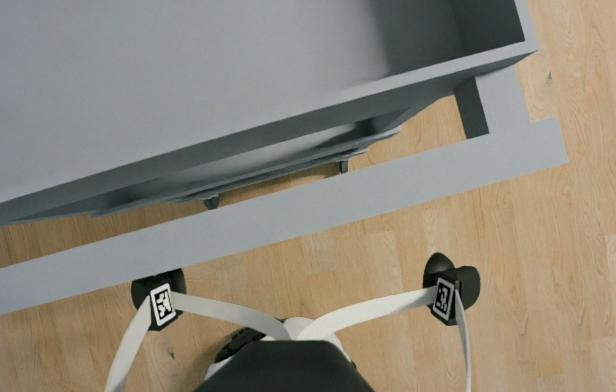

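Request:
move(blocking=false, r2={"base":{"translate_m":-0.05,"strafe_m":0.11}}, cameras=[])

Request:
wait(seconds=3, cameras=[])

Request:
move(blocking=false, r2={"base":{"translate_m":0.2},"pace":"slow"}, cameras=[])

Request:
wait(seconds=4, cameras=["r2_wrist_camera","r2_head_camera"])

Scene clock: 1140.80 s.
move: r2 moving
r1: as last shown
r1.lidar_m: 0.86 3.09 2.10 2.09 4.26 2.21 1.27 1.10 1.10 1.27 1.49 1.50
r1.motor_effort: lift_m=+24(25) arm_m=-7(7) wheel_0=-13(13) wheel_1=-9(9) wheel_2=+6(6)
r1.servo_current: wrist_yaw_rad=46(65) wrist_pitch_rad=46(46) wrist_roll_rad=52(52) gripper_m=59(59)
r1.contact_limits: translate_m 1
r1.wrist_depth_mm: - - 229 162 259 278 293 / - - 232 163 262 277 296 / - - 231 167 262 281 294 / - - 232 164 263 279 296 / - - 232 169 264 282 300 / - - 226 165 182 281 301 / - - 176 163 263 274 301
r2.base_odometry: x=+0.527 y=-1.064 heading=-2.297
r2.turned_by_wheels: +0.001
r2.turned_by_imu: +0.001
r2.base_tilt: forward=-0.7 right=+0.1
r2.lidar_m: 0.50 0.51 1.71 1.48 1.51 1.89 2.02 2.06 2.52 3.22 3.24 0.60
r2.base_status: translate_m moving; strafe_m moving
r2.joint_positions: lift_m=+0.940 arm_m=+0.353 wrist_yaw_rad=-0.003 wrist_pitch_rad=+1.573 wrist_roll_rad=+0.000 gripper_m=+0.141
r2.joint_status: not commanded
r2.measured_speeds: translate_m=-0.051 strafe_m=+0.110 rotate_rad=+0.002 lift_m=+0.000 arm_m=+0.000 wrist_yaw_rad=+0.000 wrist_pitch_rad=+0.000 wrist_roll_rad=+0.000
r2.motor_effort: lift_m=+15(15) arm_m=+5(5) wheel_0=-12(12) wheel_1=+10(10) wheel_2=+6(8)
r2.servo_current: wrist_yaw_rad=59(65) wrist_pitch_rad=46(52) wrist_roll_rad=39(52) gripper_m=52(52)
r2.hand_pose: x=+0.5229 y=-0.0874 z=+0.8301 quat_wxyz=(+0.706, +0.001, +0.708, -0.001) (m; r2's base frame)
r2.wrist_depth_mm: - - - - - 222 201 / - - - - 209 224 208 / - 200 198 504 554 187 186 / 238 517 191 190 189 1042 1042 / 196 194 193 1060 1025 1025 1042 / 1078 1078 1078 1042 1060 1042 1025 / 1098 1078 1060 - 1060 1042 1060
pictures: none
No camera images: "cameras" was empty.

Scene clock: 1141.97 s.
earlier move: r2 done
r1.base_odometry: x=-2.778 y=+2.523 heading=-0.417
r1.turned_by_wheels: +0.000
r1.turned_by_imu: +0.000
r1.base_tilt: forward=-1.5 right=+1.3
r1.lidar_m: 0.84 3.09 2.06 2.11 4.27 2.20 1.25 1.10 1.10 1.30 1.51 1.48
r1.base_status: not commanded
r1.joint_positions: lift_m=+0.950 arm_m=+0.458 wrist_yaw_rad=+0.596 wrist_pitch_rad=+0.002 wrist_roll_rad=+0.000 gripper_m=-0.029
r1.joint_status: not commanded
r1.measured_speeds: all 0
r1.motor_effort: lift_m=+25(25) arm_m=-7(7) wheel_0=-13(13) wheel_1=-9(9) wheel_2=+6(6)
r1.servo_current: wrist_yaw_rad=59(72) wrist_pitch_rad=46(52) wrist_roll_rad=46(65) gripper_m=59(65)
r1.contact_limits: translate_m 1
r1.hand_pose: x=+0.9169 y=+0.0895 z=+1.1272 quat_wxyz=(+0.956, +0.000, +0.001, +0.294) (m; r1's base frame)
r1.wrist_depth_mm: - - 230 162 260 278 294 / - - 229 164 263 278 293 / - - 231 167 262 278 294 / - - 230 164 265 278 296 / - - 231 169 263 279 301 / - - 227 165 182 282 300 / - - 177 163 263 277 303
r2.base_odometry: x=+0.612 y=-1.090 heading=-2.297
r2.turned_by_wheels: +0.000
r2.turned_by_imu: +0.000
r2.base_tilt: forward=-0.6 right=+0.0
r2.lidar_m: 0.54 2.56 1.61 1.41 1.43 1.77 2.01 2.04 2.50 3.30 3.33 0.62
r2.base_status: done
r2.joint_positions: lift_m=+0.940 arm_m=+0.353 wrist_yaw_rad=-0.003 wrist_pitch_rad=+1.573 wrist_roll_rad=+0.000 gripper_m=+0.141
r2.joint_status: not commanded
r2.measured_speeds: all 0
r2.motor_effort: lift_m=+14(15) arm_m=+5(5) wheel_0=-2(13) wheel_1=+4(10) wheel_2=+4(9)
r2.servo_current: wrist_yaw_rad=46(65) wrist_pitch_rad=39(52) wrist_roll_rad=46(59) gripper_m=52(59)
r2.hand_pose: x=+0.5229 y=-0.0874 z=+0.8301 quat_wxyz=(+0.706, +0.001, +0.708, -0.001) (m; r2's base frame)
r2.wrist_depth_mm: - - - - 186 205 240 / - - 195 208 224 359 1008 / 204 221 247 189 188 187 1008 / 240 193 191 190 1042 1025 1008 / 195 1078 1042 1042 1060 1042 1042 / 1060 1078 1060 1060 1042 1042 1042 / 1078 1078 1060 - 1042 1060 1042
wait: 1.17 of 3 s (r2 has come to rest)
pictures: none
No camera images: "cameras" was empty.

Scene clock: 1142.47 s.
move: r2 moving
r1: as last shown
r1.lidar_m: 0.84 3.08 2.04 2.12 4.27 2.20 1.28 1.10 1.12 1.27 1.51 1.49
r1.motor_effort: lift_m=+24(25) arm_m=-7(7) wheel_0=-13(13) wheel_1=-9(9) wheel_2=+6(6)
r1.servo_current: wrist_yaw_rad=72(72) wrist_pitch_rad=39(46) wrist_roll_rad=39(65) gripper_m=59(65)
r1.contact_limits: translate_m 1
r1.wrist_depth_mm: - - 229 162 260 278 294 / - - 231 164 263 278 294 / - - 230 167 263 278 294 / - - 231 164 264 279 297 / - - 232 169 264 281 298 / - - 227 165 181 282 300 / - - 176 163 263 273 301
r2.base_odometry: x=+0.604 y=-1.099 heading=-2.297
r2.turned_by_wheels: +0.000
r2.turned_by_imu: +0.000
r2.base_tilt: forward=-0.6 right=+0.1
r2.lidar_m: 0.53 2.55 1.61 1.39 1.43 1.77 2.04 2.04 2.52 3.30 3.33 0.62
r2.base_status: translate_m moving
r2.joint_positions: lift_m=+0.940 arm_m=+0.353 wrist_yaw_rad=-0.003 wrist_pitch_rad=+1.573 wrist_roll_rad=+0.000 gripper_m=+0.141
r2.joint_status: not commanded
r2.measured_speeds: translate_m=+0.048 strafe_m=+0.000 rotate_rad=-0.002 lift_m=+0.000 arm_m=+0.000 wrist_yaw_rad=+0.000 wrist_pitch_rad=+0.000 wrist_roll_rad=+0.000
r2.motor_effort: lift_m=+15(15) arm_m=+5(5) wheel_0=+7(10) wheel_1=+5(8) wheel_2=-10(10)
r2.servo_current: wrist_yaw_rad=52(52) wrist_pitch_rad=46(46) wrist_roll_rad=33(52) gripper_m=46(59)
r2.hand_pose: x=+0.5229 y=-0.0874 z=+0.8301 quat_wxyz=(+0.706, +0.001, +0.708, -0.001) (m; r2's base frame)
r2.wrist_depth_mm: - - - - - 186 208 / - - - 202 208 407 1025 / 263 202 210 508 189 187 185 / 235 477 192 190 1042 1042 1025 / 195 193 1060 1060 1042 1042 1042 / 1078 1078 1078 1060 1042 1025 1025 / 1078 1078 1078 - 1060 1042 1042
pictures: none
No camera images: "cameras" was empty.

Scene clock: 1145.27 s.
earlier move: r2 done
r1.base_odometry: x=-2.778 y=+2.523 heading=-0.417
r1.turned_by_wheels: +0.000
r1.turned_by_imu: +0.000
r1.base_tilt: forward=-1.5 right=+1.3
r1.lidar_m: 0.85 3.06 2.01 2.11 4.28 2.20 1.28 1.11 1.11 1.29 1.48 1.49
r1.base_status: not commanded
r1.joint_positions: lift_m=+0.950 arm_m=+0.458 wrist_yaw_rad=+0.596 wrist_pitch_rad=+0.002 wrist_roll_rad=+0.000 gripper_m=-0.029
r1.joint_status: not commanded
r1.measured_speeds: all 0
r1.motor_effort: lift_m=+25(25) arm_m=-7(7) wheel_0=-12(13) wheel_1=-9(10) wheel_2=+6(6)
r1.servo_current: wrist_yaw_rad=46(78) wrist_pitch_rad=39(46) wrist_roll_rad=46(65) gripper_m=59(65)
r1.contact_limits: translate_m 1
r1.hand_pose: x=+0.9169 y=+0.0895 z=+1.1272 quat_wxyz=(+0.956, +0.000, +0.001, +0.294) (m; r1's base frame)
r1.wrist_depth_mm: - - 231 162 259 279 294 / - - 230 164 263 278 296 / - - 231 167 263 279 294 / - - 232 164 263 282 296 / - - 233 169 263 282 298 / - - 226 165 182 282 300 / - - 176 163 263 273 300
r2.base_odometry: x=+0.480 y=-1.239 heading=-2.297
r2.turned_by_wheels: +0.000
r2.turned_by_imu: +0.000
r2.base_tilt: forward=-0.7 right=+0.1
r2.lidar_m: 0.56 0.80 1.62 1.45 1.45 1.80 2.22 2.25 2.74 3.28 3.29 0.64
r2.base_status: done
r2.joint_positions: lift_m=+0.940 arm_m=+0.353 wrist_yaw_rad=-0.002 wrist_pitch_rad=+1.573 wrist_roll_rad=-0.002 gripper_m=+0.141
r2.joint_status: not commanded
r2.measured_speeds: all 0
r2.motor_effort: lift_m=+15(15) arm_m=+5(5) wheel_0=+3(10) wheel_1=+4(8) wheel_2=-6(14)
r2.servo_current: wrist_yaw_rad=52(59) wrist_pitch_rad=33(52) wrist_roll_rad=52(65) gripper_m=46(59)
r2.hand_pose: x=+0.5229 y=-0.0874 z=+0.8301 quat_wxyz=(+0.706, +0.000, +0.708, +0.000) (m; r2's base frame)
r2.wrist_depth_mm: - - - 192 222 265 183 / - 191 211 236 186 185 1025 / 195 229 191 189 1042 1042 1025 / 243 193 191 1060 1060 1025 1025 / 195 1060 1060 1042 1060 1042 1025 / 1078 1078 1060 1060 1060 1042 1060 / 1098 1078 1078 - 1060 1078 1042
wait: 2.80 of 4 s (r2 has come to rest)
pictures: r2_head_camera, r2_wrist_camera
Images, in order (width x height): r2_head_camera 420x560, r2_wrist_camera 616x392.

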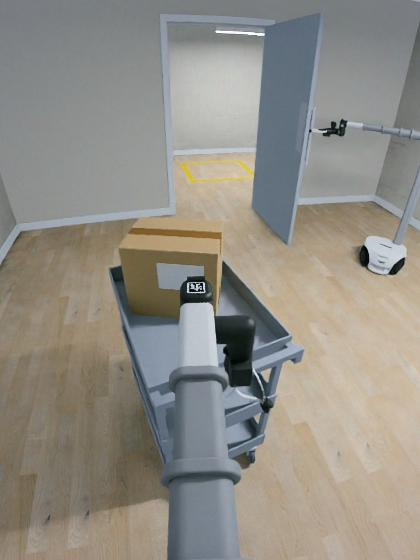

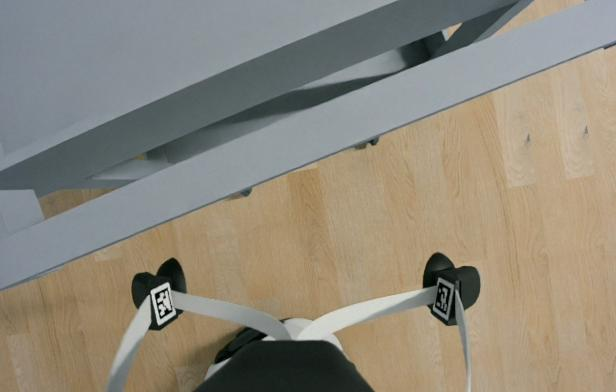

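Request:
move(blocking=false, r2={"base":{"translate_m":0.12},"pace":"slow"}, cameras=[])

Request:
wait(seconds=4, cameras=["r2_wrist_camera"])

Scene clock: 1150.77 s.
move: r2 moving
r1: as last shown
r1.lidar_m: 0.84 3.09 2.03 2.13 4.26 2.19 1.27 1.10 1.12 1.29 1.51 1.50
r1.motor_effort: lift_m=+25(25) arm_m=-7(7) wheel_0=-13(13) wheel_1=-9(9) wheel_2=+6(6)
r1.servo_current: wrist_yaw_rad=59(72) wrist_pitch_rad=46(46) wrist_roll_rad=59(59) gripper_m=59(65)
r1.contact_limits: translate_m 1
r1.wrist_depth_mm: - - 230 162 260 278 294 / - - 230 164 263 278 294 / - - 232 167 264 279 294 / - - 232 164 263 281 296 / - - 231 170 265 279 298 / - - 227 164 182 283 300 / - - 176 163 263 274 300
r2.base_odometry: x=+0.471 y=-1.249 heading=-2.297
r2.turned_by_wheels: +0.000
r2.turned_by_imu: +0.001
r2.base_tilt: forward=-0.7 right=+0.1
r2.lidar_m: 0.51 0.75 1.66 1.43 1.44 1.84 2.22 2.23 2.76 3.27 3.29 0.63
r2.base_status: translate_m moving
r2.joint_positions: lift_m=+0.940 arm_m=+0.353 wrist_yaw_rad=-0.002 wrist_pitch_rad=+1.573 wrist_roll_rad=-0.002 gripper_m=+0.141
r2.joint_status: not commanded
r2.measured_speeds: translate_m=+0.048 strafe_m=+0.001 rotate_rad=-0.001 lift_m=+0.000 arm_m=+0.000 wrist_yaw_rad=+0.000 wrist_pitch_rad=+0.000 wrist_roll_rad=+0.000
r2.motor_effort: lift_m=+14(15) arm_m=+5(5) wheel_0=+7(11) wheel_1=+7(8) wheel_2=-9(10)
r2.servo_current: wrist_yaw_rad=46(52) wrist_pitch_rad=46(46) wrist_roll_rad=46(59) gripper_m=52(52)
r2.hand_pose: x=+0.5229 y=-0.0874 z=+0.8301 quat_wxyz=(+0.706, +0.000, +0.708, +0.000) (m; r2's base frame)
r2.wrist_depth_mm: - - - - 200 307 1008 / - - 200 222 187 186 1008 / - 206 224 189 188 1025 1008 / 244 345 191 1042 1042 1042 1025 / 195 193 1060 1025 1060 1060 1025 / 1098 1060 1060 1060 1042 1008 1060 / 1098 1078 1060 - 1060 1042 1060
pictures: none
No camera images: "cameras" was empty.

Scene clock: 1152.73 s.
earlier move: r2 done
r1.base_odometry: x=-2.778 y=+2.523 heading=-0.417
r1.turned_by_wheels: +0.000
r1.turned_by_imu: +0.000
r1.base_tilt: forward=-1.6 right=+1.3
r1.lidar_m: 0.86 3.11 1.99 2.08 4.24 2.19 1.28 1.08 1.08 1.31 1.49 1.50
r1.base_status: not commanded
r1.joint_positions: lift_m=+0.950 arm_m=+0.458 wrist_yaw_rad=+0.596 wrist_pitch_rad=+0.002 wrist_roll_rad=+0.000 gripper_m=-0.029
r1.joint_status: not commanded
r1.measured_speeds: all 0
r1.motor_effort: lift_m=+24(25) arm_m=-7(7) wheel_0=-12(13) wheel_1=-9(9) wheel_2=+6(6)
r1.servo_current: wrist_yaw_rad=39(72) wrist_pitch_rad=39(46) wrist_roll_rad=39(65) gripper_m=59(65)
r1.contact_limits: translate_m 1
r1.hand_pose: x=+0.9169 y=+0.0895 z=+1.1272 quat_wxyz=(+0.956, +0.000, +0.001, +0.294) (m; r1's base frame)
r1.wrist_depth_mm: - - 229 162 259 278 296 / - - 230 163 262 278 294 / - - 231 167 264 279 296 / - - 231 164 263 279 294 / - - 232 169 264 279 300 / - - 226 165 182 281 300 / - - 176 163 263 274 301
r2.base_odometry: x=+0.400 y=-1.329 heading=-2.296
r2.turned_by_wheels: +0.000
r2.turned_by_imu: +0.000
r2.base_tilt: forward=-0.6 right=+0.0
r2.lidar_m: 0.50 0.70 1.68 1.45 1.46 1.85 2.34 2.34 2.87 3.25 3.29 0.69
r2.base_status: done
r2.joint_positions: lift_m=+0.940 arm_m=+0.353 wrist_yaw_rad=-0.002 wrist_pitch_rad=+1.573 wrist_roll_rad=-0.002 gripper_m=+0.141
r2.joint_status: not commanded
r2.measured_speeds: all 0
r2.motor_effort: lift_m=+15(15) arm_m=+5(5) wheel_0=+5(11) wheel_1=+3(8) wheel_2=-5(14)
r2.servo_current: wrist_yaw_rad=52(65) wrist_pitch_rad=39(52) wrist_roll_rad=46(65) gripper_m=46(59)
r2.hand_pose: x=+0.5229 y=-0.0874 z=+0.8301 quat_wxyz=(+0.706, +0.000, +0.708, +0.000) (m; r2's base frame)
r2.wrist_depth_mm: - - - 205 240 185 204 / - 191 222 189 187 1025 1008 / 197 232 190 189 1042 1025 1025 / 247 193 213 1042 1042 1025 1025 / 196 1060 1060 1042 1042 1025 1042 / 1078 1060 1060 1060 1042 1042 1042 / 1078 1078 1078 - 1060 1042 1060
wait: 1.97 of 4 s (r2 has come to rest)
pictures: r2_wrist_camera
Images, in order (width x height): r2_wrist_camera 616x392.

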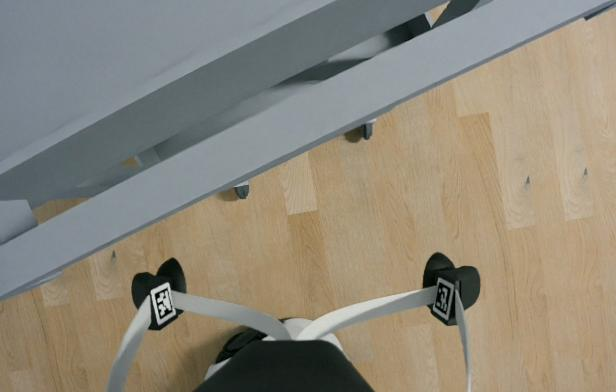

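Request:
move(blocking=false, r2={"base":{"strafe_m":0.04},"pace":"slow"}, cameras=[])

Request:
wait(seconds=2, cameras=[])

Request:
move(blocking=false, r2={"base":{"translate_m":0.2},"pace":"slow"}, cameras=[])

Request:
wait(seconds=1.2, cameras=["r2_wrist_camera"])

Request:
wait(seconds=4, cameras=["r2_wrist_camera","r2_head_camera"])

Scene clock: 1172.87 s.
move: r2 moving
r1: as last shown
r1.base_tilt: forward=-1.5 right=+1.3
r1.lidar_m: 0.83 3.10 1.99 2.04 4.26 2.19 1.28 1.11 1.10 1.29 1.50 1.50
r1.motor_effort: lift_m=+25(25) arm_m=-7(7) wheel_0=-12(13) wheel_1=-9(9) wheel_2=+6(6)
r1.servo_current: wrist_yaw_rad=46(65) wrist_pitch_rad=39(46) wrist_roll_rad=39(59) gripper_m=59(65)
r1.contact_limits: translate_m 1
r1.wrist_depth_mm: - - 229 162 259 278 294 / - - 230 163 263 281 296 / - - 232 167 262 281 296 / - - 231 164 264 281 296 / - - 231 169 264 279 298 / - - 228 165 182 281 300 / - - 176 163 263 274 301
r2.base_odometry: x=+0.411 y=-1.338 heading=-2.296
r2.turned_by_wheels: +0.000
r2.turned_by_imu: +0.001
r2.base_tilt: forward=-0.7 right=+0.1
r2.lidar_m: 0.54 0.77 1.64 1.46 1.46 1.86 2.33 2.36 2.89 3.26 3.31 0.66
r2.base_status: strafe_m moving
r2.joint_positions: lift_m=+0.940 arm_m=+0.353 wrist_yaw_rad=-0.002 wrist_pitch_rad=+1.573 wrist_roll_rad=-0.002 gripper_m=+0.141
r2.joint_status: not commanded
r2.measured_speeds: translate_m=+0.000 strafe_m=+0.056 rotate_rad=+0.002 lift_m=+0.000 arm_m=+0.000 wrist_yaw_rad=+0.000 wrist_pitch_rad=+0.000 wrist_roll_rad=+0.000
r2.motor_effort: lift_m=+15(15) arm_m=+5(5) wheel_0=-4(8) wheel_1=+7(9) wheel_2=+0(5)
r2.servo_current: wrist_yaw_rad=46(59) wrist_pitch_rad=46(46) wrist_roll_rad=46(52) gripper_m=59(59)
r2.hand_pose: x=+0.5229 y=-0.0874 z=+0.8301 quat_wxyz=(+0.706, +0.000, +0.708, +0.000) (m; r2's base frame)
r2.wrist_depth_mm: - - - 198 236 185 184 / - - 209 221 187 1008 1008 / 195 220 190 190 1042 1025 1025 / 240 193 192 1042 1042 1025 1042 / 195 226 1042 1060 1042 1042 1025 / 1098 1078 1078 1042 1042 1060 1025 / 1098 1078 1078 - 1060 1060 1042
pictures: none
No camera images: "cameras" was empty.

Scene clock: 1173.83 s.
earlier move: r2 done
r1.base_odometry: x=-2.778 y=+2.523 heading=-0.417
r1.turned_by_wheels: +0.000
r1.turned_by_imu: +0.000
r1.base_tilt: forward=-1.5 right=+1.3
r1.lidar_m: 0.88 3.09 2.00 2.08 4.27 2.22 1.26 1.10 1.10 1.28 1.51 1.47
r1.base_status: not commanded
r1.joint_positions: lift_m=+0.950 arm_m=+0.458 wrist_yaw_rad=+0.596 wrist_pitch_rad=+0.002 wrist_roll_rad=+0.000 gripper_m=-0.029
r1.joint_status: not commanded
r1.measured_speeds: all 0
r1.motor_effort: lift_m=+25(25) arm_m=-7(7) wheel_0=-12(13) wheel_1=-9(9) wheel_2=+6(6)
r1.servo_current: wrist_yaw_rad=52(72) wrist_pitch_rad=39(52) wrist_roll_rad=59(65) gripper_m=52(65)
r1.contact_limits: translate_m 1
r1.hand_pose: x=+0.9169 y=+0.0895 z=+1.1272 quat_wxyz=(+0.956, +0.000, +0.001, +0.294) (m; r1's base frame)
r1.wrist_depth_mm: - - 229 163 260 278 294 / - - 230 164 262 278 296 / - - 232 167 263 279 294 / - - 231 164 265 281 294 / - - 231 169 265 281 298 / - - 226 164 183 279 298 / - - 176 163 263 274 301
r2.base_odometry: x=+0.430 y=-1.355 heading=-2.296
r2.turned_by_wheels: +0.000
r2.turned_by_imu: +0.000
r2.base_tilt: forward=-0.7 right=+0.0
r2.lidar_m: 0.54 0.89 1.64 1.42 1.44 1.81 2.35 2.35 2.87 3.29 3.31 0.65
r2.base_status: done
r2.joint_positions: lift_m=+0.940 arm_m=+0.353 wrist_yaw_rad=-0.002 wrist_pitch_rad=+1.573 wrist_roll_rad=-0.002 gripper_m=+0.141
r2.joint_status: not commanded
r2.measured_speeds: all 0
r2.motor_effort: lift_m=+15(15) arm_m=+5(5) wheel_0=-4(8) wheel_1=+6(9) wheel_2=+0(5)
r2.servo_current: wrist_yaw_rad=46(59) wrist_pitch_rad=46(52) wrist_roll_rad=52(65) gripper_m=46(59)
r2.hand_pose: x=+0.5229 y=-0.0874 z=+0.8301 quat_wxyz=(+0.706, +0.000, +0.708, +0.000) (m; r2's base frame)
r2.wrist_depth_mm: - - - 188 217 373 183 / - - 199 224 187 186 1008 / 258 203 228 190 188 1025 1025 / 220 273 191 1042 1025 1008 1025 / 220 194 1060 1042 1060 1025 1042 / 1098 1060 1060 1042 1060 1060 1060 / 1118 1098 1060 - 1025 1060 1042
wait: 0.97 of 2 s (r2 has come to rest)
pictures: none
No camera images: "cameras" was empty.

Scene clock: 1174.33 s.
move: r2 moving
r1: as last shown
r1.lidar_m: 0.85 3.10 2.00 2.06 4.25 2.23 1.28 1.10 1.11 1.29 1.50 1.47
r1.motor_effort: lift_m=+25(25) arm_m=-7(7) wheel_0=-13(13) wheel_1=-9(9) wheel_2=+6(6)
r1.servo_current: wrist_yaw_rad=52(65) wrist_pitch_rad=46(46) wrist_roll_rad=59(59) gripper_m=65(65)
r1.contact_limits: translate_m 1
r1.wrist_depth_mm: - - 229 162 259 278 296 / - - 229 164 263 278 296 / - - 231 167 263 278 293 / - - 232 165 264 279 297 / - - 232 169 264 281 298 / - - 227 164 182 282 300 / - - 176 163 264 273 301
r2.base_odometry: x=+0.422 y=-1.364 heading=-2.296
r2.turned_by_wheels: +0.000
r2.turned_by_imu: +0.000
r2.base_tilt: forward=-0.7 right=+0.1
r2.lidar_m: 0.54 0.84 1.61 1.44 1.42 1.78 2.36 2.36 2.89 3.30 3.30 0.62
r2.base_status: translate_m moving
r2.joint_positions: lift_m=+0.940 arm_m=+0.353 wrist_yaw_rad=-0.002 wrist_pitch_rad=+1.573 wrist_roll_rad=-0.002 gripper_m=+0.141
r2.joint_status: not commanded
r2.measured_speeds: translate_m=+0.047 strafe_m=+0.000 rotate_rad=+0.000 lift_m=+0.000 arm_m=+0.000 wrist_yaw_rad=+0.000 wrist_pitch_rad=+0.000 wrist_roll_rad=+0.000
r2.motor_effort: lift_m=+15(15) arm_m=+5(5) wheel_0=+7(7) wheel_1=+6(8) wheel_2=-12(12)
r2.servo_current: wrist_yaw_rad=39(52) wrist_pitch_rad=39(46) wrist_roll_rad=52(52) gripper_m=52(59)
r2.hand_pose: x=+0.5229 y=-0.0874 z=+0.8301 quat_wxyz=(+0.706, +0.000, +0.708, +0.000) (m; r2's base frame)
r2.wrist_depth_mm: - - - - 200 397 182 / - - 189 207 224 185 1008 / 264 198 227 189 187 1025 1025 / 219 332 191 190 1060 1025 1025 / 220 193 1042 1060 1042 1025 1042 / 196 203 1060 1060 1042 1042 1042 / 1098 1078 1078 - 1078 1060 1025
pictures: none
No camera images: "cameras" was empty.

Scene clock: 1175.53 s.
earlier move: r2 moving
r1.base_odometry: x=-2.778 y=+2.523 heading=-0.417
r1.turned_by_wheels: +0.000
r1.turned_by_imu: +0.000
r1.base_tilt: forward=-1.5 right=+1.3
r1.lidar_m: 0.85 3.09 1.97 2.04 4.27 2.21 1.27 1.11 1.10 1.27 1.49 1.48
r1.base_status: not commanded
r1.joint_positions: lift_m=+0.950 arm_m=+0.458 wrist_yaw_rad=+0.596 wrist_pitch_rad=+0.002 wrist_roll_rad=+0.000 gripper_m=-0.029
r1.joint_status: not commanded
r1.measured_speeds: all 0
r1.motor_effort: lift_m=+25(25) arm_m=-7(7) wheel_0=-12(13) wheel_1=-9(9) wheel_2=+6(6)
r1.servo_current: wrist_yaw_rad=46(65) wrist_pitch_rad=39(46) wrist_roll_rad=39(78) gripper_m=52(65)
r1.contact_limits: translate_m 1
r1.hand_pose: x=+0.9169 y=+0.0895 z=+1.1272 quat_wxyz=(+0.956, +0.000, +0.001, +0.294) (m; r1's base frame)
r1.wrist_depth_mm: - - 230 162 259 278 294 / - - 231 164 263 278 294 / - - 230 167 263 279 294 / - - 230 164 264 281 296 / - - 230 169 265 281 300 / - - 226 165 182 279 300 / - - 177 163 264 276 303
r2.base_odometry: x=+0.351 y=-1.445 heading=-2.296
r2.turned_by_wheels: +0.000
r2.turned_by_imu: +0.000
r2.base_tilt: forward=-0.7 right=+0.1
r2.lidar_m: 0.49 0.75 1.65 1.47 1.45 1.76 2.45 2.50 3.04 3.27 3.30 0.65
r2.base_status: translate_m moving
r2.joint_positions: lift_m=+0.940 arm_m=+0.353 wrist_yaw_rad=-0.002 wrist_pitch_rad=+1.574 wrist_roll_rad=-0.002 gripper_m=+0.141
r2.joint_status: not commanded
r2.measured_speeds: translate_m=+0.100 strafe_m=+0.000 rotate_rad=+0.002 lift_m=+0.000 arm_m=+0.000 wrist_yaw_rad=+0.000 wrist_pitch_rad=+0.000 wrist_roll_rad=+0.000
r2.motor_effort: lift_m=+14(15) arm_m=+5(5) wheel_0=+9(11) wheel_1=+6(9) wheel_2=-9(14)
r2.servo_current: wrist_yaw_rad=59(59) wrist_pitch_rad=46(46) wrist_roll_rad=52(59) gripper_m=52(59)
r2.hand_pose: x=+0.5228 y=-0.0874 z=+0.8301 quat_wxyz=(+0.706, +0.000, +0.708, +0.000) (m; r2's base frame)
r2.wrist_depth_mm: - - - 189 222 183 181 / - - 193 226 185 184 1025 / - 202 232 188 187 1008 1008 / 209 263 191 1025 1025 1025 1025 / 220 193 1042 1042 1042 1042 1025 / 195 202 1060 1060 1060 1042 1042 / 1078 1078 1078 - 1025 1060 1060
wait: 1.20 s; no rest
pictures: r2_wrist_camera
Images, in order (width x height): r2_wrist_camera 616x392.

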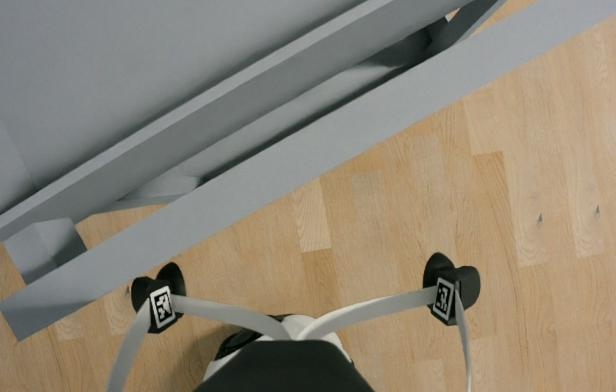

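Scene clock: 1177.10 s.
earlier move: r2 done
r1.base_odometry: x=-2.778 y=+2.523 heading=-0.417
r1.turned_by_wheels: +0.000
r1.turned_by_imu: +0.000
r1.base_tilt: forward=-1.5 right=+1.3
r1.lidar_m: 0.85 3.13 1.95 2.01 4.27 2.19 1.25 1.10 1.12 1.28 1.49 1.51
r1.base_status: not commanded
r1.joint_positions: lift_m=+0.950 arm_m=+0.458 wrist_yaw_rad=+0.596 wrist_pitch_rad=+0.002 wrist_roll_rad=+0.000 gripper_m=-0.029
r1.joint_status: not commanded
r1.measured_speeds: all 0
r1.motor_effort: lift_m=+25(25) arm_m=-7(7) wheel_0=-13(13) wheel_1=-9(9) wheel_2=+6(6)
r1.servo_current: wrist_yaw_rad=59(65) wrist_pitch_rad=46(52) wrist_roll_rad=39(78) gripper_m=65(65)
r1.contact_limits: translate_m 1
r1.hand_pose: x=+0.9169 y=+0.0895 z=+1.1272 quat_wxyz=(+0.956, +0.000, +0.001, +0.294) (m; r1's base frame)
r1.wrist_depth_mm: - - 229 162 260 279 294 / - - 230 163 262 279 296 / - - 230 167 264 279 296 / - - 232 164 264 281 296 / - - 233 169 265 281 298 / - - 226 165 181 281 300 / - - 176 164 263 273 301
r2.base_odometry: x=+0.298 y=-1.505 heading=-2.296
r2.turned_by_wheels: +0.000
r2.turned_by_imu: +0.000
r2.base_tilt: forward=-0.7 right=+0.1
r2.lidar_m: 0.52 0.72 1.66 1.47 1.48 1.81 2.52 2.57 3.12 3.24 2.68 0.71
r2.base_status: done
r2.joint_positions: lift_m=+0.940 arm_m=+0.353 wrist_yaw_rad=-0.002 wrist_pitch_rad=+1.574 wrist_roll_rad=-0.002 gripper_m=+0.141
r2.joint_status: not commanded
r2.measured_speeds: all 0
r2.motor_effort: lift_m=+15(15) arm_m=+5(5) wheel_0=+5(11) wheel_1=+4(9) wheel_2=-6(14)
r2.servo_current: wrist_yaw_rad=52(59) wrist_pitch_rad=39(52) wrist_roll_rad=52(78) gripper_m=52(59)
r2.hand_pose: x=+0.5228 y=-0.0874 z=+0.8301 quat_wxyz=(+0.706, +0.000, +0.708, +0.000) (m; r2's base frame)
r2.wrist_depth_mm: - - - 193 241 184 1008 / - - 203 222 186 1042 1008 / - 204 218 189 1025 1025 991 / 215 263 190 1060 1042 1042 1042 / 221 194 1060 1042 1042 1042 1042 / 196 203 1060 1060 1078 1042 1025 / 1078 1078 1060 - 1060 1042 1060
wait: 1.57 of 4 s (r2 has come to rest)
pictures: r2_head_camera, r2_wrist_camera
Images, in order (width x height): r2_head_camera 420x560, r2_wrist_camera 616x392.

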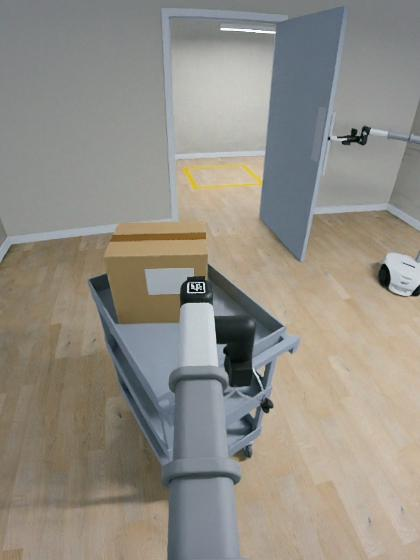

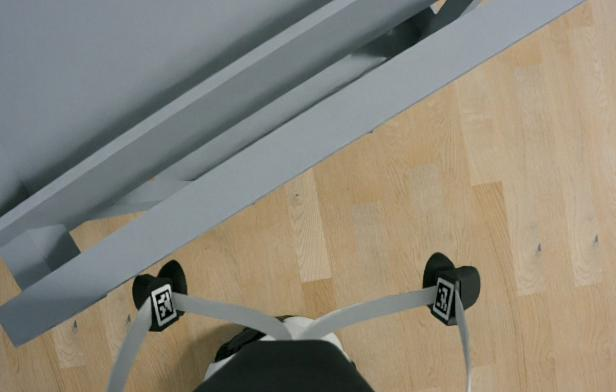

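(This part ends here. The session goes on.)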